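# Hang table flowers head down on dryer pegs

## Task

Take every flower that is lying on the table and attach it by its stem to one of the dryer's pegs so that its head points downward. No stem may end up bent or deformed. At the end the dryer must still be hanging from its rail, and the flower that was already clipped to it must still be attached.

## Robot and tools

Robot: two FANUC CRX arms, left_arm and right_arm, each with a Robotiq 140 two-finger gripper and a wrist camera. Cameras: cam_high, cam_low, cam_left_wrist, cam_right_wrist, each 672x504 pixels.

Frame: every pose, target and reported hand value is in the scene frame. Its origin sits at table-top height halfway between the two nominal arm bases. +z points up, +x points out over the table, and left_arm is on the +y side (arm names do not match image sides). Calibrated bases: left_arm at (+0.037, +0.427, 0) m, quat_wxyz (+1.000, 0, 0, -0.007); right_arm at (-0.028, -0.433, 0) m, quat_wxyz (+1.000, 0, 0, -0.009). Reported hand poses may be off by a few centimetres, more at long reach.

Gripper geometry: the fingers point along the gripper's own +z axis and open and close along its y axis. end_effector_position is the spot between the pads when they are shut; the fingertips extend about 33 mm past it when the gap is 40 mm or less, only about 9 mm when fully open. The fingers can fold at a hinge: grip thin things like stems with the outer quarter of the pads, near the tips, since nearer the palm a narrow part may be held loosely or slip. Pressing the fingertips straight into a surface also folds them with little resistance.

The row: every movement command uses rows of 20 numbers covering both arms, even if only one moves. Numbers 1-10 are left_arm, 11-20 are right_arm, each as x, y, z, qw, qx, qy, qz, gripper position, force_limit, speed. x, y, z are an absolute target in metres for end_effector_position; qw..qz an absolute orientation quaternion, w first. The last three are each in [-1, 1]. Gripper position: +1 fully open (140 mm), pads touch near -0.8, -1 closes until blocked. force_limit sets squeeze (roughly 14 N at -1 up to 58 N at +1 for a slow close); speed sets finger speed (about 30 mm/s at -1, 250 at +1); a fast close squeezes much harder. Both start at +1. To leave an arm or gripper unchanged, repeat its last pose and its last three gripper numbers exactly; a 0 is a real command.

execute_actions(actions, cameras): actions is a list of actions; each action is a list of 1 to 15 rows, one row per 1/30 s step, the last row held to fill 15 steps (0.5 s). An action is rejected for both arms if a target lies over 0.6 m from that gripper's current position along any gripper axis. An empty list just returns state and images. cameras chooses images: omitted, null or ["all"] gives all, [] gives none.

move(target, speed, blend, stop_force, zero, blocking, cameras): drives each gripper in a straight line to its pose in target, one row or a list of up to 15 rows sharing a 10 s cap. speed is top path speed in m/s, 0.002 to 1, default 0.25 (turns up to twice that in rad/s); one value or one per target. blend in metres rounds corners at intermediate targets. stop_force, 12 to 80 N, ends an arm's path when it feels that much push against its motion; use it only slowly and without turning the gripper, and omit it when backing away from a contact. zero (default true) re-zeroes force before the move. blocking=false returns after 0.5 s while the move continues, not allowed with stop_force. The result adds a move: line saying how it ended (done, off_target, moving, held, fault) and which limits acted (paced = pose clipped, held = steps withheld). Moves do not avoid obstacles or the other arm.

wait(seconds 0 to 10) lets the scene run with last commands held. stop brakes a running move. zoom_image(camera, region=[x0, y0, x1, y1]) enlarges part of the latest image, at most 504x504 pixels. read_manual gives licence texts only. finished_scene(scene) ends the scene for good; its number is 1 or 2.

Results: each arm's end_effector_position and end_effector_quat_wxyz, Hand target (where the arm is actually being sent, possibly short of your command; send the rest next), Tool commands, joint velocities ("within noise" when still), Flange force along the gripper axes (noisy, includes held weight; "no reading" near singular poses), position_measured in counts (3 open, 75 about 100 mm, 139 about 60 mm, 200 about 20 mm, 230 pads touching), and object_status: 0 moving, 1 blocked while opening, 2 blocked while closing (a grip), 3 reached target or pads met. Close with -1 and confirm status 2. To grip harder, raise force_limit and nudge position (-1 to -0.98); to loosen, open and reclose slowly.

Motion limits: each step the commanded pose is clipped to within 70 mm and 16 degrees of the measured pose. A clearance check holds back commands bringing the arms too close.

Avoid: anything falling off the table or being left off it; dropping or releasing moving parts; slams and hard pushes; stiff contact (arms are rigid, small overshoot into a firm surface can trigger a stop). A force over 150 N on an arm or joint torque at its limit (152 N m waist/shoulder/elbow, 38 N m wrist joints) stops that arm for 10 s; after such a stop, release any grip holding it before moving. Avoid arm-to-arm contact and closing one gripper on the other's fingers. Holding loads, stretching out, or pushing at unreachable poses heats motors; a MOTOR HOT line warns, and overheating brakes the arm for 30 to 60 s. Objects may be nudged occasionally by outside pushes.

Each tool is called after "Call:" as name(argument=value, ...), one argument or row to a line, values as JSON.

## Session

I'll start by getting the robot's current state and camera images.

Call:
execute_actions(
  actions=[],
)

Scene clock: 0.00 s.
left_arm: end_effector_position=(+0.2935, -0.0014, +0.2281) position_measured=3 object_status=3 end_effector_quat_wxyz=(-0.143, -0.110, +0.981, -0.070) | right_arm: end_effector_position=(+0.0052, -0.1125, +0.3024) position_measured=3 object_status=3 end_effector_quat_wxyz=(+0.055, +0.914, -0.399, +0.059)
Joint positions: left_arm=[-0.549 0.154 0.013 0.288 -1.571 -0.806] | right_arm=[1.918 -0.185 -0.034 0.014 -1.882 -1.149]
Joint velocities: within noise
Flange force (N): no reading
Hand target: left_arm +0.2935, -0.0014, +0.2281; -0.143, -0.110, +0.981, -0.070 | right_arm +0.0052, -0.1125, +0.3024; +0.055, +0.914, -0.399, +0.059
Tool commands: left_gripper/position=+1.0 left_gripper/force_limit=+1.0 left_gripper/speed=+1.0 right_gripper/position=+1.0 right_gripper/force_limit=+1.0 right_gripper/speed=+1.0

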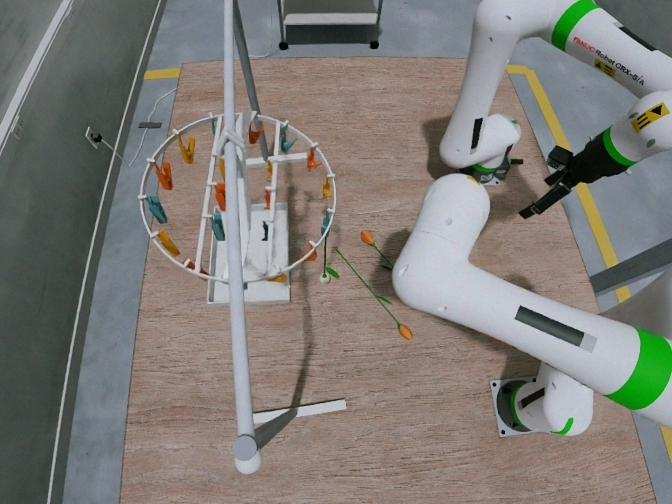

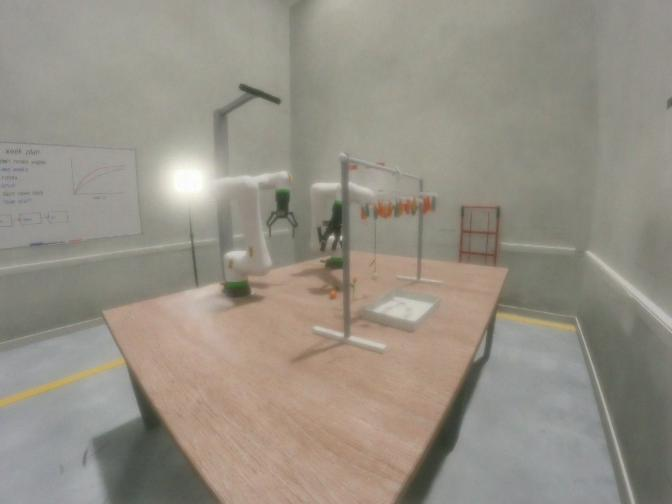

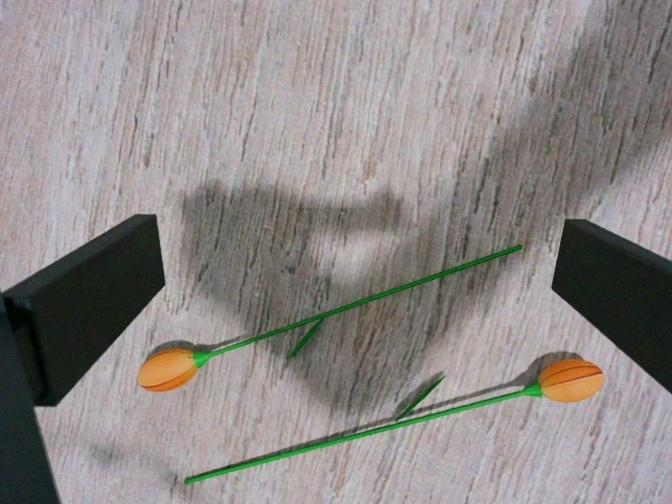

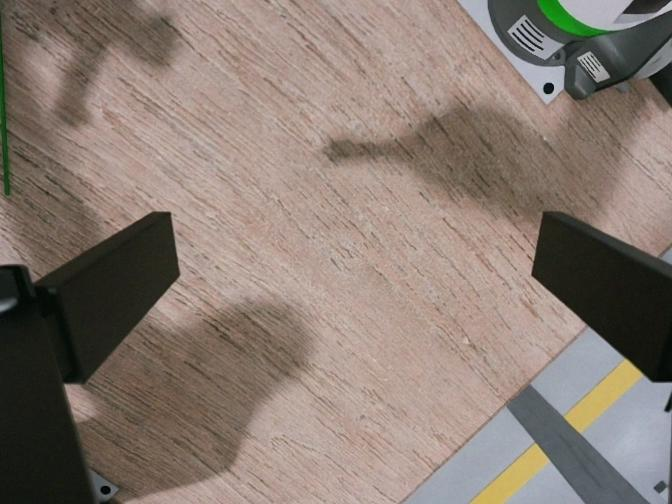

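Call:
zoom_image(
  camera="cam_high",
  region=[120, 90, 372, 279],
)

Call:
zoom_image(
  camera="cam_high",
  region=[180, 200, 432, 389],
)

Call:
zoom_image(
  camera="cam_low",
  region=[300, 140, 500, 290],
)

Call:
zoom_image(
  camera="cam_low",
  region=[200, 150, 500, 375],
)

Scaled by 2.000 from the camera's 672x504 image, which has a finer 960x720 frame.

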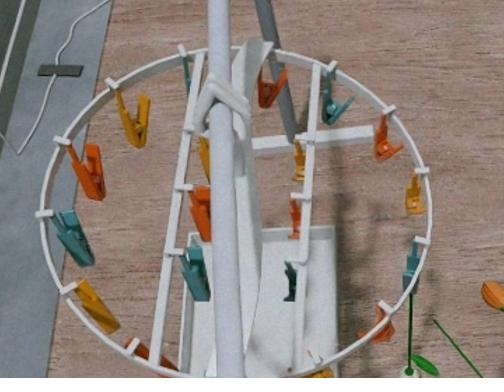

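Scaled by 2.000 from the camera's 672x504 image, which has a finer 960x720 frame.

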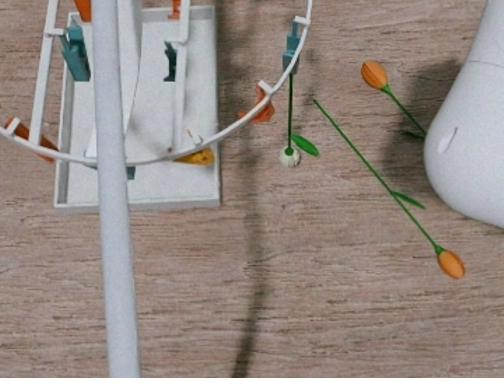

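Scaled by 2.520 from the camera's 672x504 image, which has a finer 960x720 frame.

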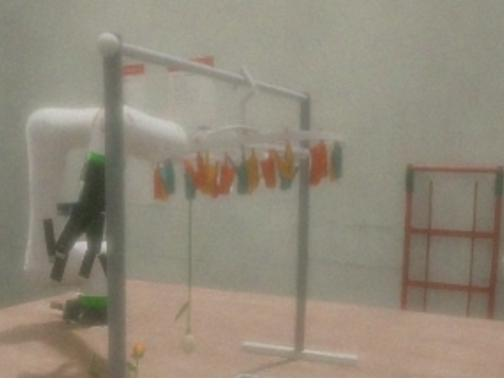

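Scaled by 1.680 from the camera's 672x504 image, which has a finer 960x720 frame.

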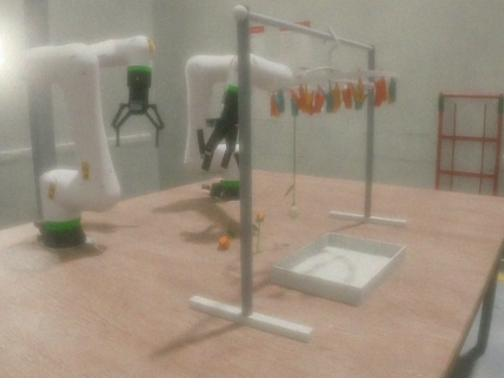

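Call:
move(
  target=[0.32, 0.12, 0.40, 0.6964, 0.1228, 0.6964, -0.1228, 1, 1, 1, 0.0052, -0.1125, 0.3024, 0.055, 0.914, -0.399, 0.059, 1, 1, 1],
  speed=0.25,
)

Scene clock: 8.37 s.
left_arm: end_effector_position=(+0.3200, +0.1200, +0.4000) position_measured=3 object_status=3 end_effector_quat_wxyz=(+0.696, +0.123, +0.696, -0.123) | right_arm: end_effector_position=(+0.0052, -0.1125, +0.3024) position_measured=3 object_status=3 end_effector_quat_wxyz=(+0.055, +0.913, -0.399, +0.059)
Joint positions: left_arm=[-1.828 -0.629 -0.598 -1.568 -1.492 -0.031] | right_arm=[1.917 -0.184 -0.034 0.014 -1.882 -1.149]
Joint velocities: within noise
Flange force (N): left_arm=[0.6 1.5 -0.1] | right_arm=[-4.2 1.7 -4.1]
Hand target: left_arm +0.3200, +0.1200, +0.4000; +0.696, +0.123, +0.696, -0.123 | right_arm +0.0052, -0.1125, +0.3024; +0.055, +0.913, -0.399, +0.059
Off the commanded pose: left_arm 0.000 m, 0 deg | right_arm 0.000 m, 0 deg.
move: done

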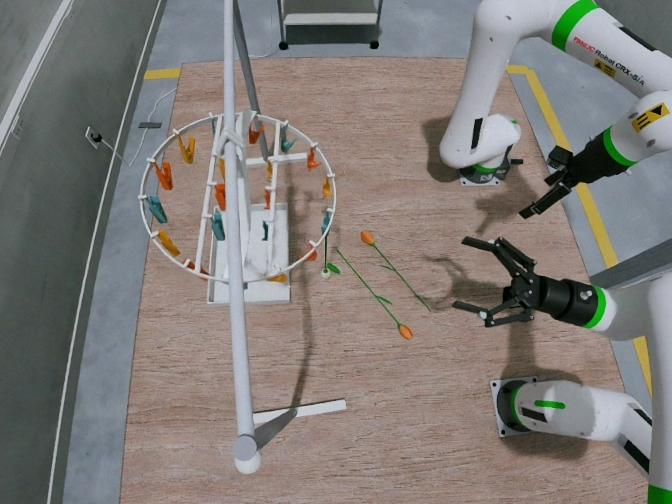

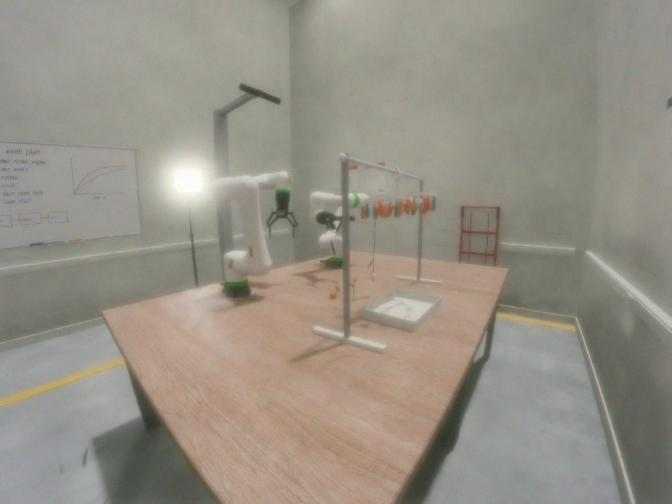

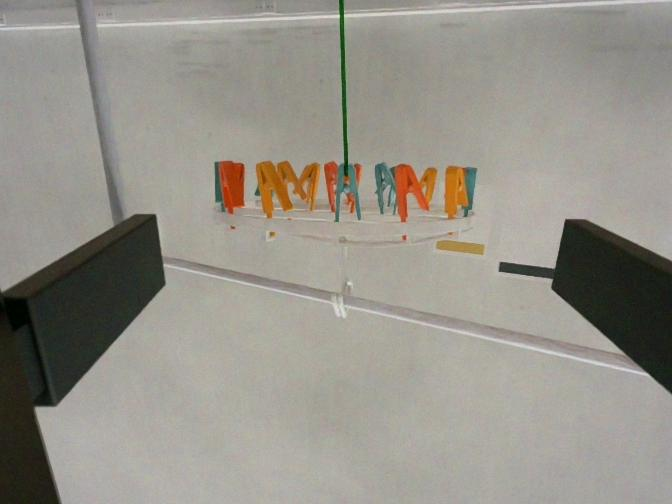

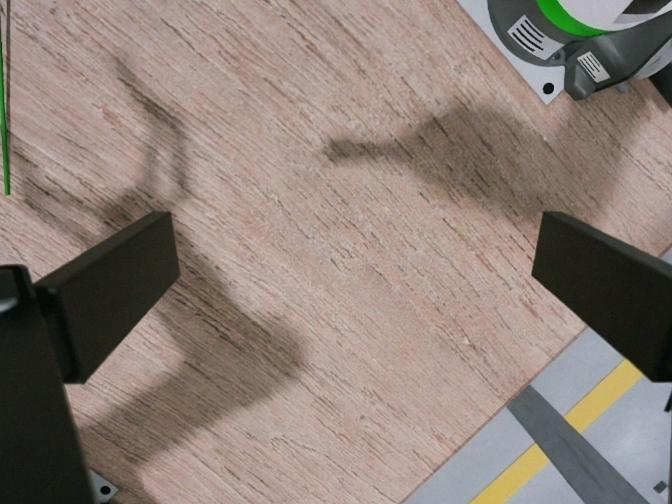

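Call:
zoom_image(
  camera="cam_left_wrist",
  region=[200, 140, 500, 320],
)

Call:
zoom_image(
  camera="cam_left_wrist",
  region=[260, 140, 410, 240],
)

Call:
zoom_image(
  camera="cam_left_wrist",
  region=[360, 140, 510, 260],
)

Call:
zoom_image(
  camera="cam_left_wrist",
  region=[190, 140, 340, 260],
)

Scaled by 1.680 from the camera's 672x504 image, which has a finer 960x720 frame.

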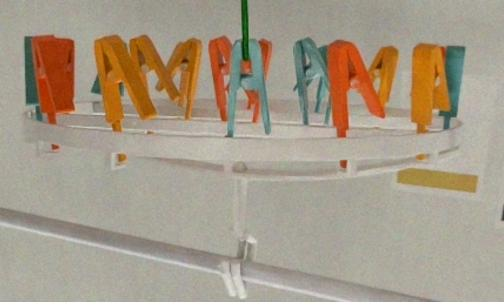

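Scaled by 3.360 from the camera's 672x504 image, which has a finer 960x720 frame.

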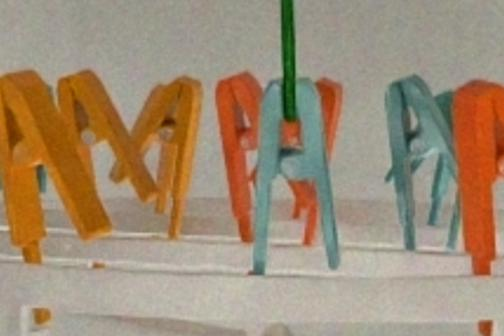

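Scaled by 3.360 from the camera's 672x504 image, which has a finer 960x720 frame.

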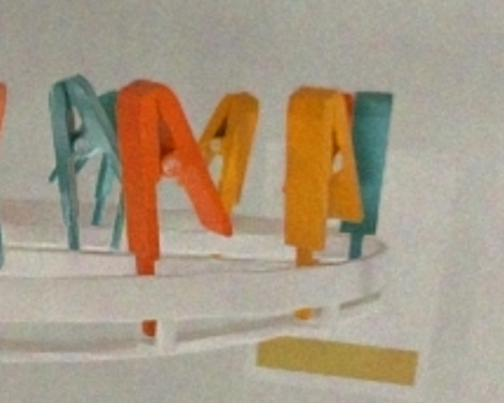

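Scaled by 3.360 from the camera's 672x504 image, which has a finer 960x720 frame.

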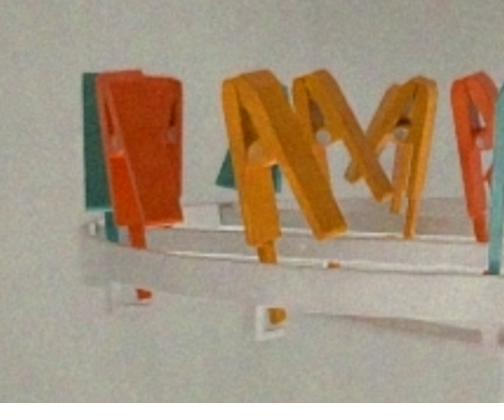

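Call:
move(
  target=[0.32, 0.12, 0.40, 0.6964, 0.1228, 0.6964, -0.1228, 1, 1, 1, 0.4955, -0.268, 0.457, -0.2592, 0.6579, 0.2592, 0.6579, 1, 1, 1],
  speed=0.25,
)

Scene clock: 22.37 s.
left_arm: end_effector_position=(+0.3200, +0.1200, +0.4000) position_measured=3 object_status=3 end_effector_quat_wxyz=(+0.696, +0.123, +0.696, -0.123) | right_arm: end_effector_position=(+0.4955, -0.2680, +0.4570) position_measured=3 object_status=3 end_effector_quat_wxyz=(-0.259, +0.658, +0.259, +0.658)
Joint positions: left_arm=[-1.828 -0.629 -0.598 -1.568 -1.492 -0.031] | right_arm=[-0.087 -0.414 -0.92 1.173 0.96 0.632]
Joint velocities: within noise
Flange force (N): left_arm=[0.8 0.7 0.3] | right_arm=[0.5 -2.3 8.5]
Hand target: left_arm +0.3200, +0.1200, +0.4000; +0.696, +0.123, +0.696, -0.123 | right_arm +0.4955, -0.2680, +0.4570; -0.259, +0.658, +0.259, +0.658
Off the commanded pose: left_arm 0.000 m, 0 deg | right_arm 0.000 m, 0 deg.
move: done; limits=paced

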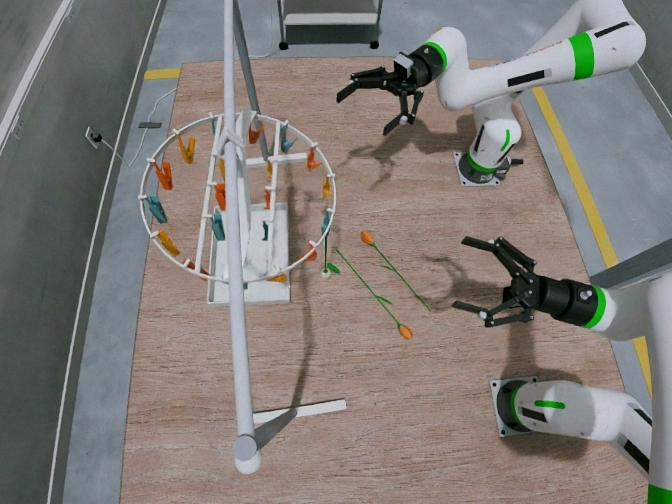

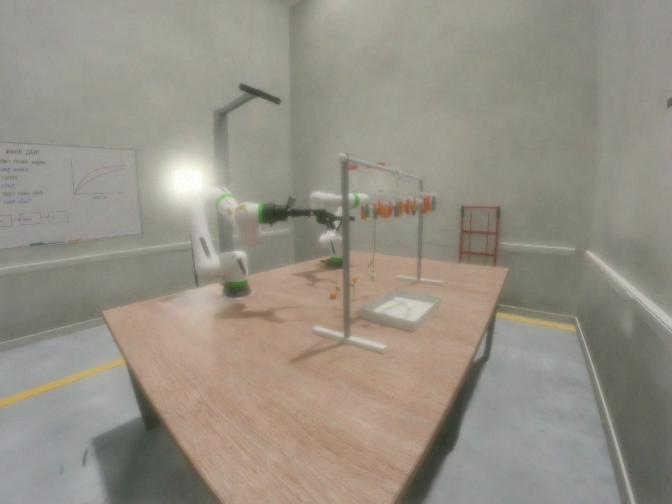

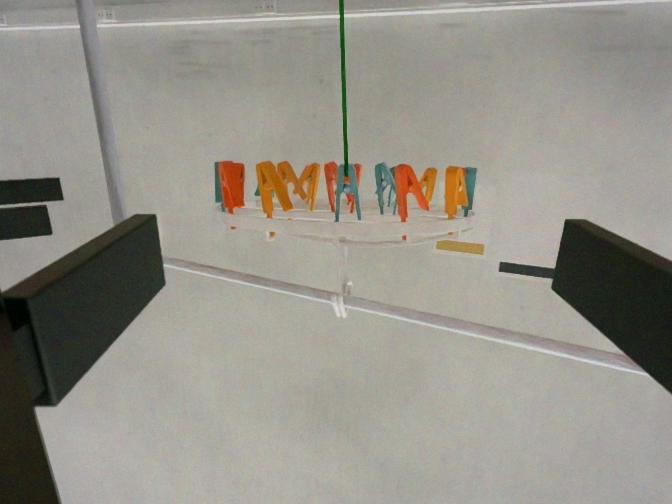

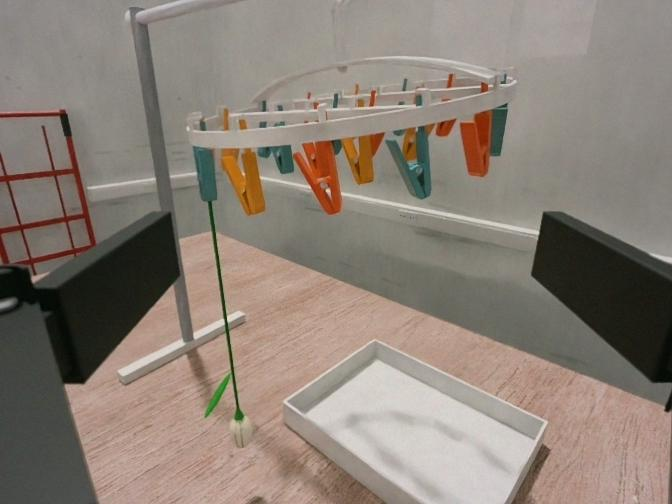

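Call:
zoom_image(
  camera="cam_right_wrist",
  region=[180, 40, 432, 229],
)

Call:
zoom_image(
  camera="cam_right_wrist",
  region=[270, 80, 390, 230],
)

Call:
zoom_image(
  camera="cam_right_wrist",
  region=[170, 90, 290, 240],
)

Call:
zoom_image(
  camera="cam_right_wrist",
  region=[370, 60, 530, 220],
)

Scaled by 2.000 from the camera's 672x504 image, which has a finer 960x720 frame.

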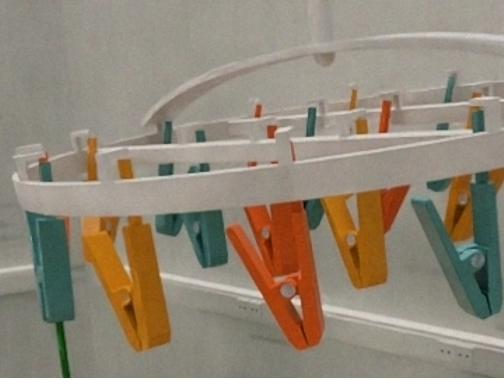

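Scaled by 3.360 from the camera's 672x504 image, which has a finer 960x720 frame.

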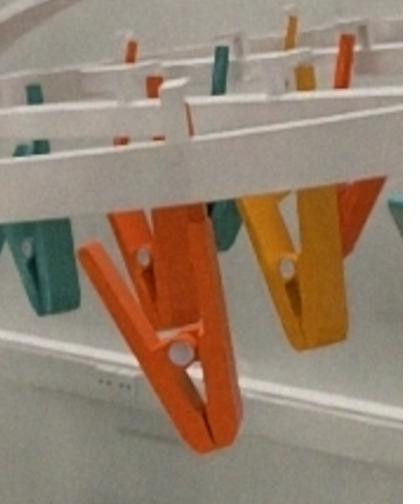

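Scaled by 3.360 from the camera's 672x504 image, which has a finer 960x720 frame.

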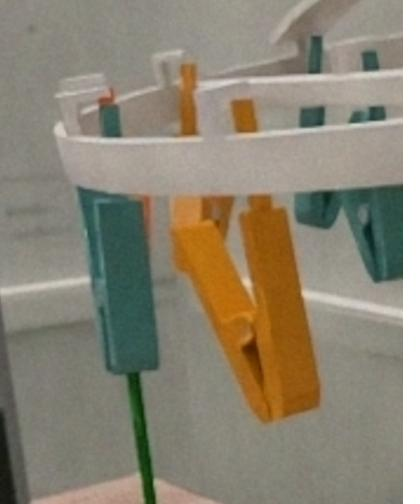

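Scaled by 3.150 from the camera's 672x504 image, which has a finer 960x720 frame.

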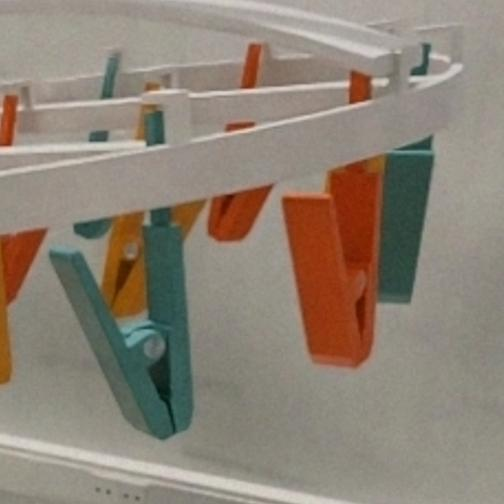

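Call:
move(
  target=[0.32, 0.12, 0.40, 0.6964, 0.1228, 0.6964, -0.1228, 1, 1, 1, 0.5540, -0.2134, 0.457, -0.2592, 0.6579, 0.2592, 0.6579, 1, 1, 1],
  speed=0.15,
  cameras=["cam_right_wrist", "cam_high"],
)

Call:
zoom_image(
  camera="cam_right_wrist",
  region=[200, 40, 452, 229],
)

Call:
zoom_image(
  camera="cam_right_wrist",
  region=[80, 40, 332, 229],
)

Scene clock: 24.03 s.
left_arm: end_effector_position=(+0.3200, +0.1200, +0.4000) position_measured=3 object_status=3 end_effector_quat_wxyz=(+0.696, +0.123, +0.696, -0.123) | right_arm: end_effector_position=(+0.5540, -0.2134, +0.4570) position_measured=3 object_status=3 end_effector_quat_wxyz=(-0.259, +0.658, +0.259, +0.658)
Joint positions: left_arm=[-1.828 -0.629 -0.598 -1.568 -1.492 -0.031] | right_arm=[0.19 -0.279 -0.795 0.923 0.755 0.804]
Joint velocities: within noise
Flange force (N): left_arm=[1.0 -0.1 -0.3] | right_arm=[0.0 -3.0 8.1]
Hand target: left_arm +0.3200, +0.1200, +0.4000; +0.696, +0.123, +0.696, -0.123 | right_arm +0.5540, -0.2134, +0.4570; -0.259, +0.658, +0.259, +0.658
Off the commanded pose: left_arm 0.000 m, 0 deg | right_arm 0.000 m, 0 deg.
move: done
Images, in order (width x height): cam_high 672x504, cam_right_wrist 672x504.

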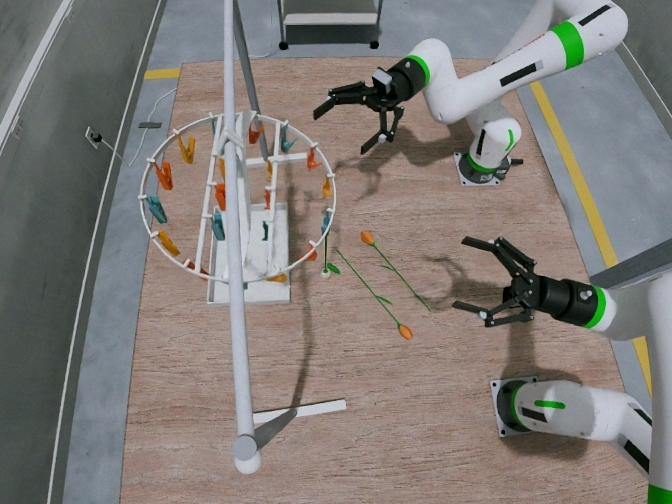

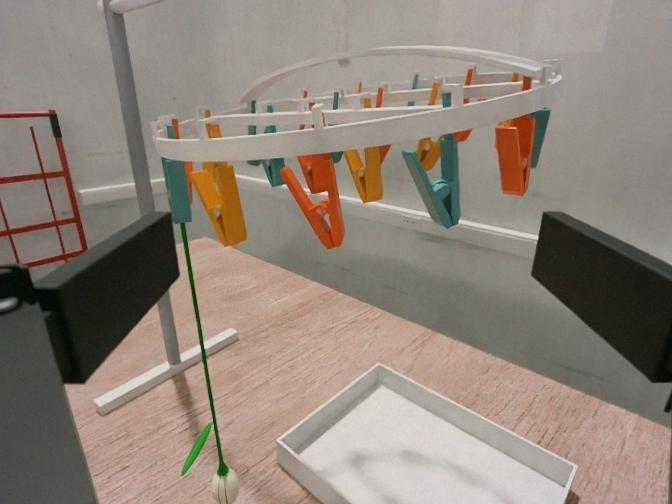

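Scaled by 2.000 from the camera's 672x504 image, which has a finer 960x720 frame.

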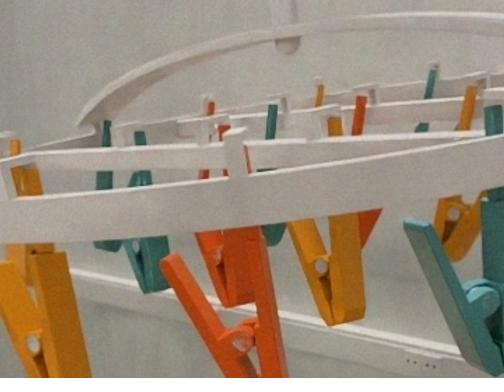

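Scaled by 2.000 from the camera's 672x504 image, which has a finer 960x720 frame.

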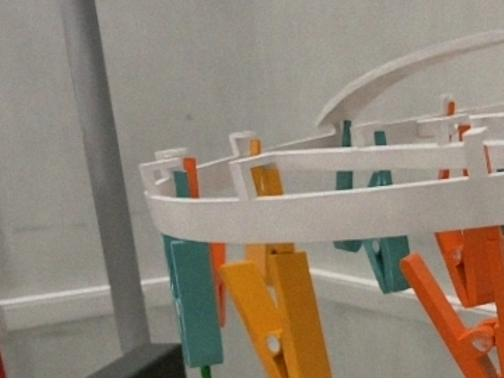

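Call:
zoom_image(
  camera="cam_right_wrist",
  region=[270, 90, 370, 260],
)

Call:
zoom_image(
  camera="cam_right_wrist",
  region=[390, 80, 570, 240],
)

Call:
zoom_image(
  camera="cam_right_wrist",
  region=[140, 100, 280, 260],
)

Scaled by 2.965 from the camera's 672x504 image, which has a finer 960x720 frame.

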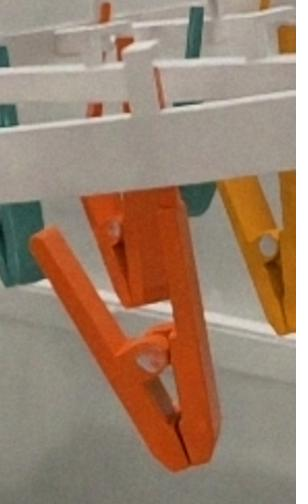

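Scaled by 2.800 from the camera's 672x504 image, which has a finer 960x720 frame.

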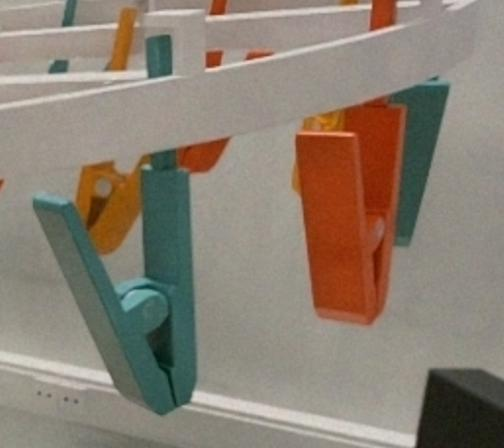

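Scaled by 3.150 from the camera's 672x504 image, which has a finer 960x720 frame.

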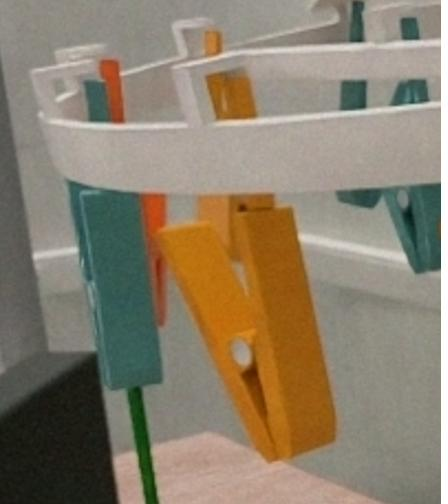

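Call:
move(
  target=[0.32, 0.12, 0.40, 0.6964, 0.1228, 0.6964, -0.1228, 1, 1, 1, 0.5705, -0.1652, 0.458, -0.2592, 0.6579, 0.2592, 0.6579, -0.10, -1, 0],
  speed=0.12,
  cameras=["cam_right_wrist", "cam_left_wrist", "cam_high", "cam_low"],
)

Call:
zoom_image(
  camera="cam_right_wrist",
  region=[200, 80, 452, 332],
)

Call:
zoom_image(
  camera="cam_left_wrist",
  region=[180, 130, 360, 270],
)

Call:
zoom_image(
  camera="cam_high",
  region=[260, 90, 400, 210],
)

Scene clock: 28.53 s.
left_arm: end_effector_position=(+0.3200, +0.1200, +0.4000) position_measured=3 object_status=3 end_effector_quat_wxyz=(+0.696, +0.123, +0.696, -0.123) | right_arm: end_effector_position=(+0.5705, -0.1652, +0.4580) position_measured=141 object_status=0 end_effector_quat_wxyz=(-0.259, +0.658, +0.259, +0.658)
Joint positions: left_arm=[-1.828 -0.629 -0.598 -1.568 -1.492 -0.031] | right_arm=[0.385 -0.237 -0.722 0.713 0.609 0.954]
Joint velocities: within noise
Flange force (N): left_arm=[0.6 0.8 0.7] | right_arm=no reading
Hand target: left_arm +0.3200, +0.1200, +0.4000; +0.696, +0.123, +0.696, -0.123 | right_arm +0.5705, -0.1652, +0.4580; -0.259, +0.658, +0.259, +0.658
Off the commanded pose: left_arm 0.000 m, 0 deg | right_arm 0.000 m, 0 deg.
move: done

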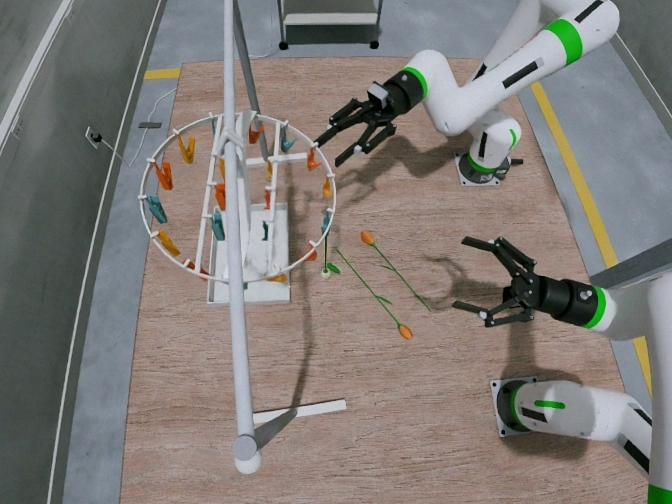

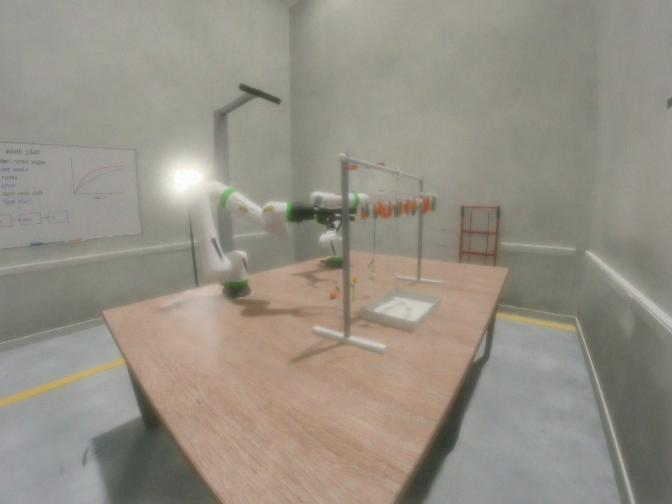

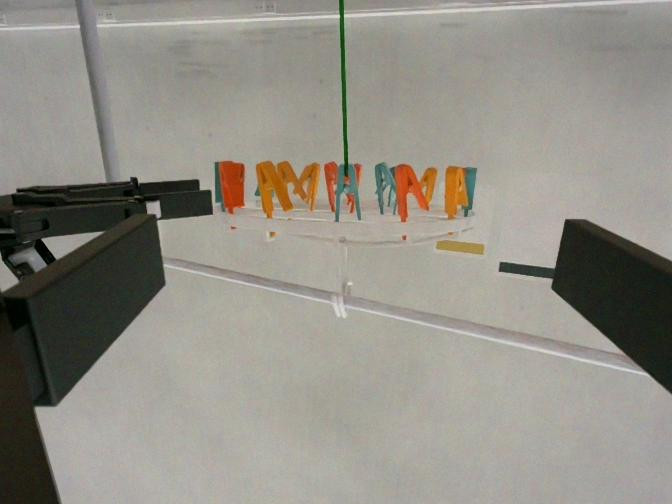

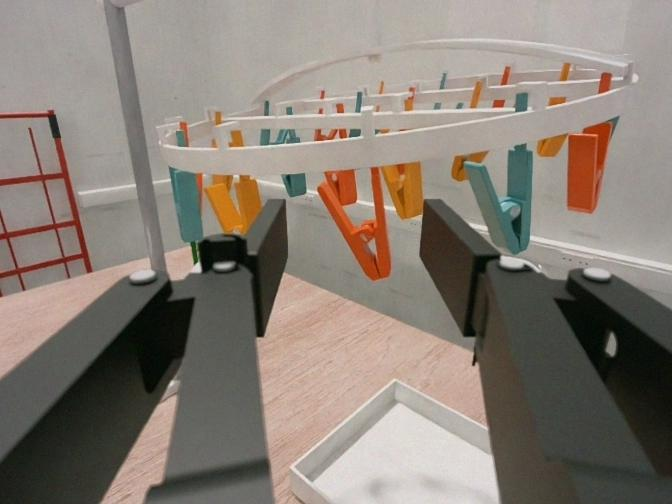

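Scaled by 2.000 from the camera's 672x504 image, which has a finer 960x720 frame.

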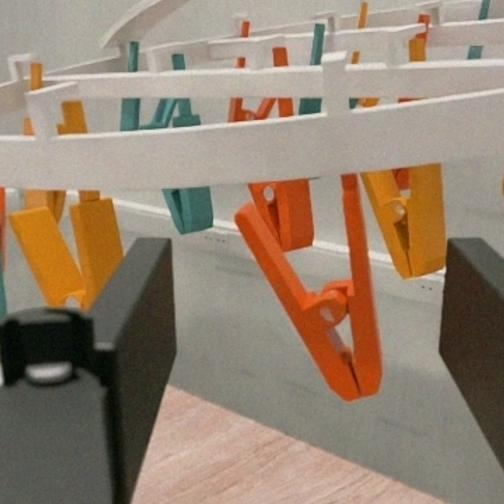

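Scaled by 2.800 from the camera's 672x504 image, which has a finer 960x720 frame.

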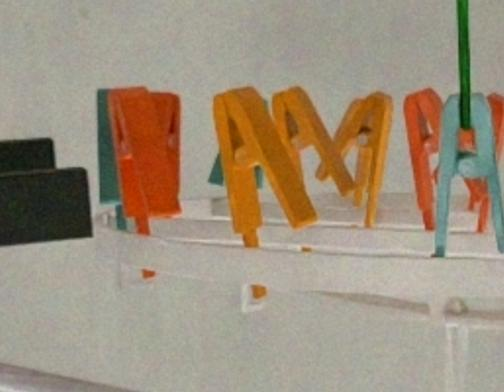

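Scaled by 3.600 from the camera's 672x504 image, which has a finer 960x720 frame.

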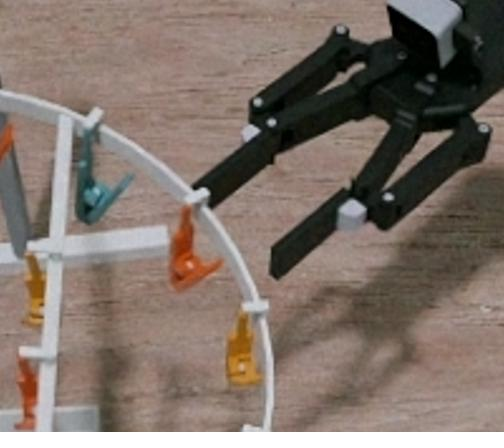

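Call:
move(
  target=[0.32, 0.12, 0.40, 0.6964, 0.1228, 0.6964, -0.1228, 1, 1, 1, 0.5830, -0.1505, 0.451, -0.2592, 0.6579, 0.2592, 0.6579, -0.10, -1, 0],
  speed=0.08,
  cameras=["cam_right_wrist", "cam_left_wrist", "cam_high"],
)

Call:
zoom_image(
  camera="cam_right_wrist",
  region=[220, 100, 472, 352],
)

Call:
zoom_image(
  camera="cam_left_wrist",
  region=[150, 140, 300, 240],
)

Call:
zoom_image(
  camera="cam_high",
  region=[270, 100, 370, 200],
)

Scene clock: 30.07 s.
left_arm: end_effector_position=(+0.3200, +0.1200, +0.4000) position_measured=3 object_status=3 end_effector_quat_wxyz=(+0.696, +0.123, +0.696, -0.123) | right_arm: end_effector_position=(+0.5830, -0.1505, +0.4510) position_measured=141 object_status=3 end_effector_quat_wxyz=(-0.259, +0.658, +0.259, +0.658)
Joint positions: left_arm=[-1.828 -0.629 -0.598 -1.568 -1.492 -0.031] | right_arm=[0.431 -0.193 -0.689 0.637 0.592 1.02]
Joint velocities: within noise
Flange force (N): left_arm=[0.5 0.5 -0.3] | right_arm=[-0.2 -5.2 6.9]
Hand target: left_arm +0.3200, +0.1200, +0.4000; +0.696, +0.123, +0.696, -0.123 | right_arm +0.5830, -0.1505, +0.4510; -0.259, +0.658, +0.259, +0.658
Off the commanded pose: left_arm 0.000 m, 0 deg | right_arm 0.000 m, 0 deg.
move: done
Images, in order (width x height): cam_high 672x504, cam_left_wrist 672x504, cam_right_wrist 672x504.

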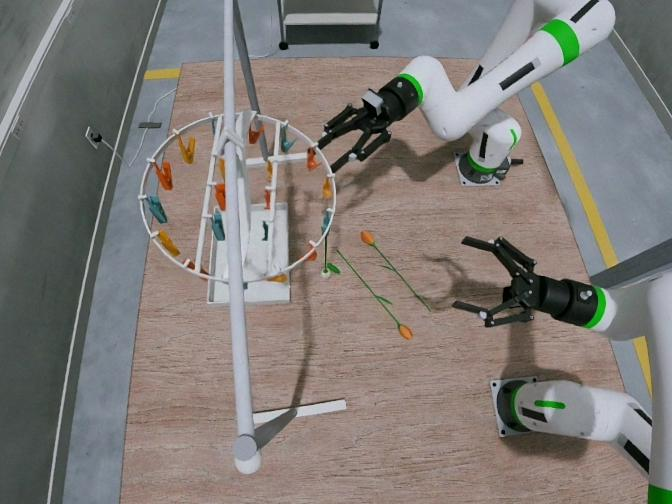

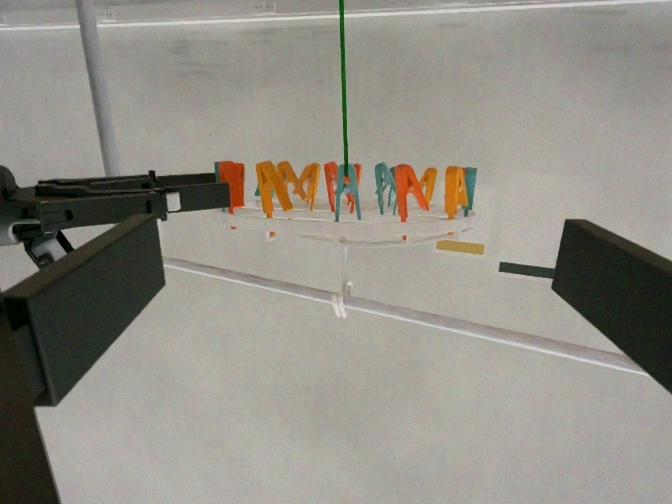

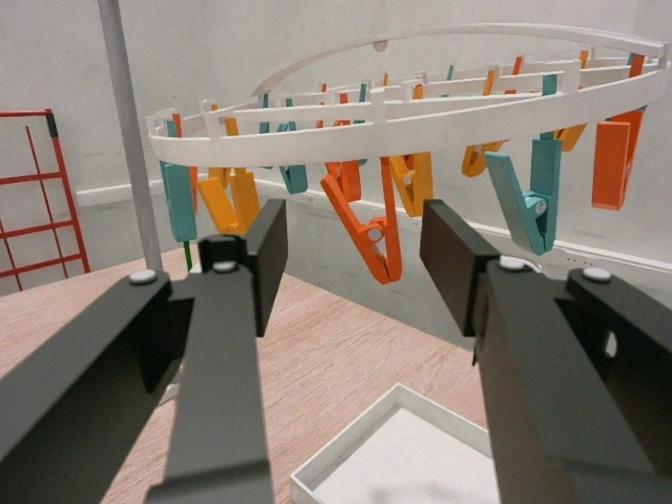

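Scaled by 2.000 from the camera's 672x504 image, which has a finer 960x720 frame.

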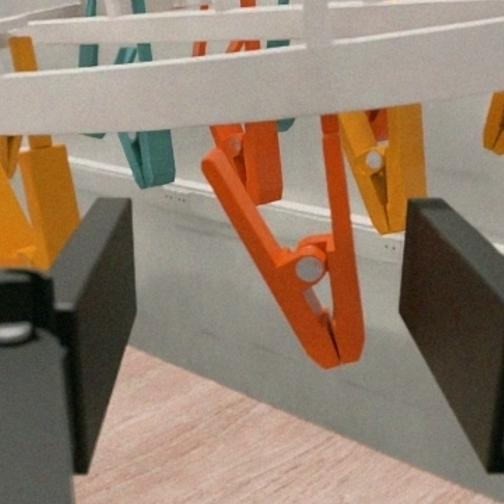

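Scaled by 3.360 from the camera's 672x504 image, which has a finer 960x720 frame.

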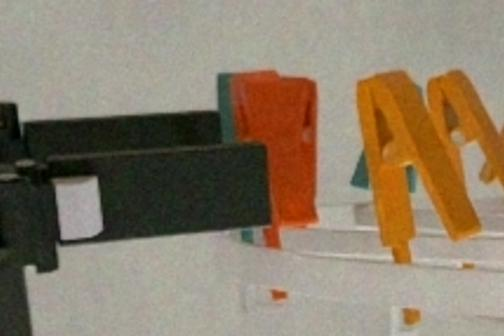

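Scaled by 5.040 from the camera's 672x504 image, which has a finer 960x720 frame.

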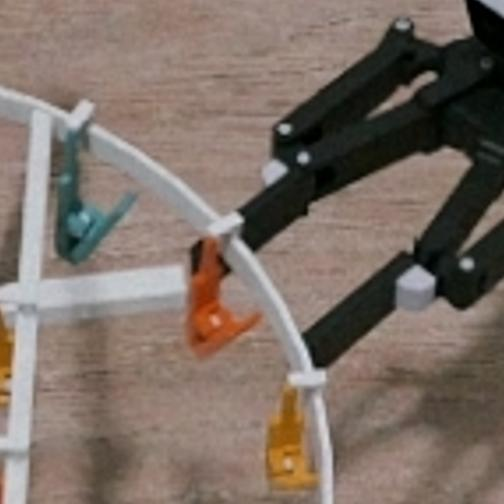

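Call:
move(
  target=[0.32, 0.12, 0.40, 0.6964, 0.1228, 0.6964, -0.1228, 1, 1, 1, 0.5940, -0.1403, 0.455, -0.2592, 0.6579, 0.2592, 0.6579, -0.10, -1, 0],
  speed=0.06,
  cameras=["cam_right_wrist", "cam_left_wrist", "cam_high"],
)

Call:
zoom_image(
  camera="cam_right_wrist",
  region=[220, 100, 472, 352],
)

Call:
zoom_image(
  camera="cam_left_wrist",
  region=[150, 140, 300, 240],
)

Call:
zoom_image(
  camera="cam_high",
  region=[270, 100, 370, 200],
)

Scene clock: 32.63 s.
left_arm: end_effector_position=(+0.3200, +0.1200, +0.4000) position_measured=3 object_status=3 end_effector_quat_wxyz=(+0.696, +0.123, +0.696, -0.123) | right_arm: end_effector_position=(+0.5940, -0.1403, +0.4550) position_measured=141 object_status=3 end_effector_quat_wxyz=(-0.259, +0.658, +0.259, +0.658)
Joint positions: left_arm=[-1.828 -0.629 -0.598 -1.568 -1.492 -0.031] | right_arm=[0.449 -0.163 -0.65 0.616 0.575 1.035]
Joint velocities: within noise
Flange force (N): left_arm=[1.2 0.8 -0.1] | right_arm=[-0.2 -4.7 6.7]
Hand target: left_arm +0.3200, +0.1200, +0.4000; +0.696, +0.123, +0.696, -0.123 | right_arm +0.5940, -0.1403, +0.4550; -0.259, +0.658, +0.259, +0.658
Off the commanded pose: left_arm 0.000 m, 0 deg | right_arm 0.000 m, 0 deg.
move: done
Images, in order (width x height): cam_high 672x504, cam_left_wrist 672x504, cam_right_wrist 672x504.

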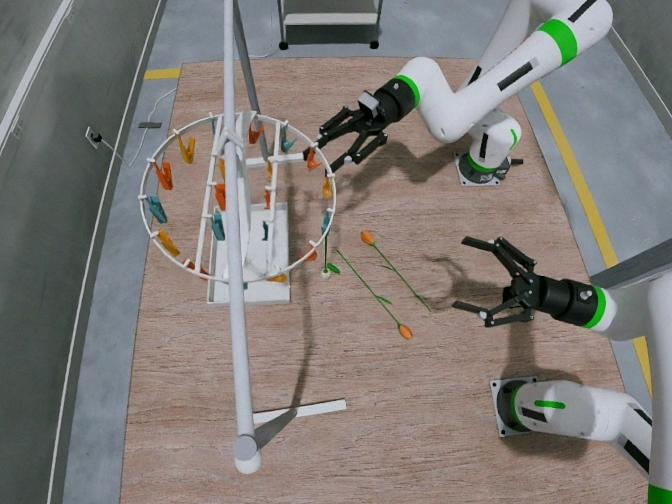

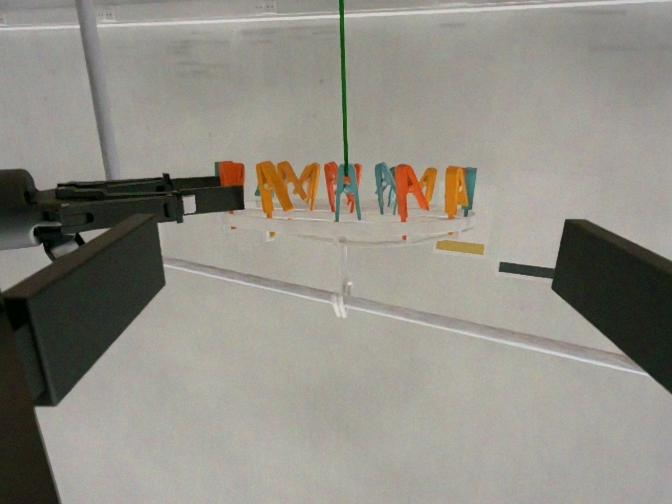

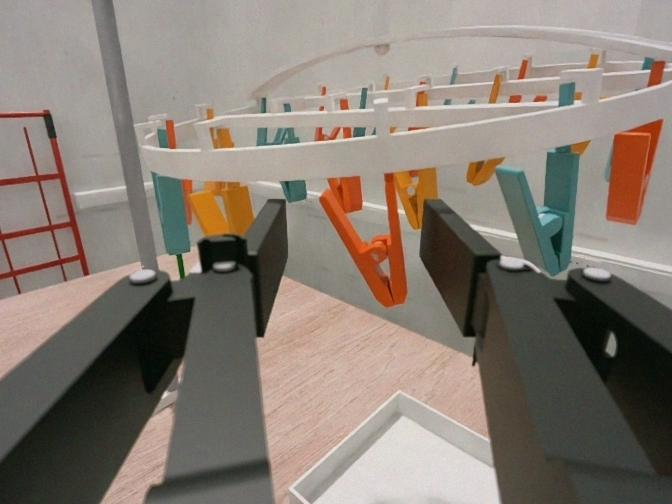

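Scaled by 2.000 from the camera's 672x504 image, which has a finer 960x720 frame.

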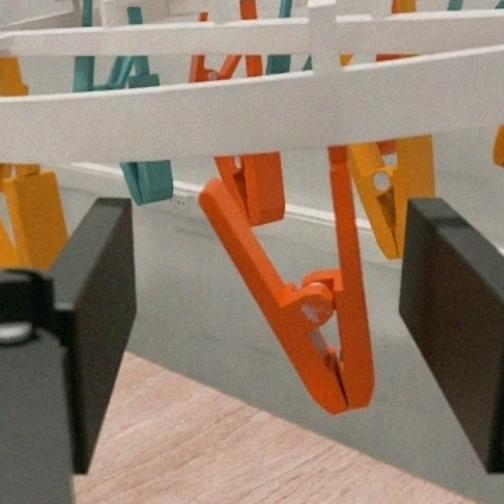

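Scaled by 3.360 from the camera's 672x504 image, which has a finer 960x720 frame.

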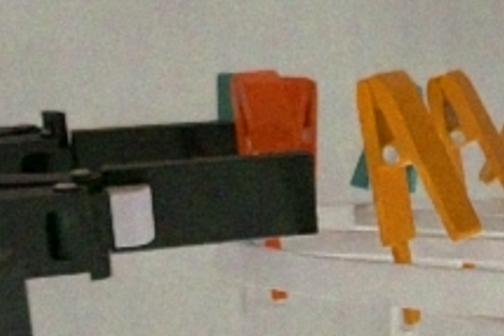

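Scaled by 5.040 from the camera's 672x504 image, which has a finer 960x720 frame.

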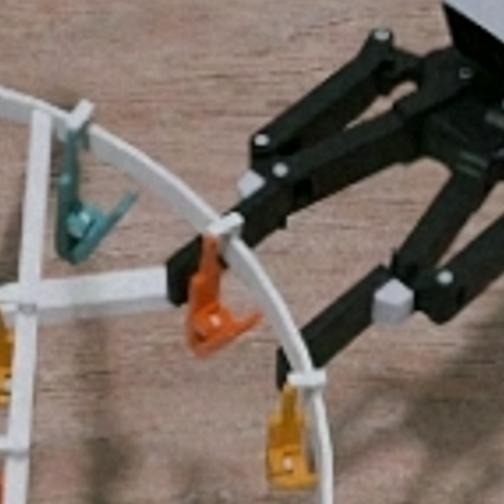

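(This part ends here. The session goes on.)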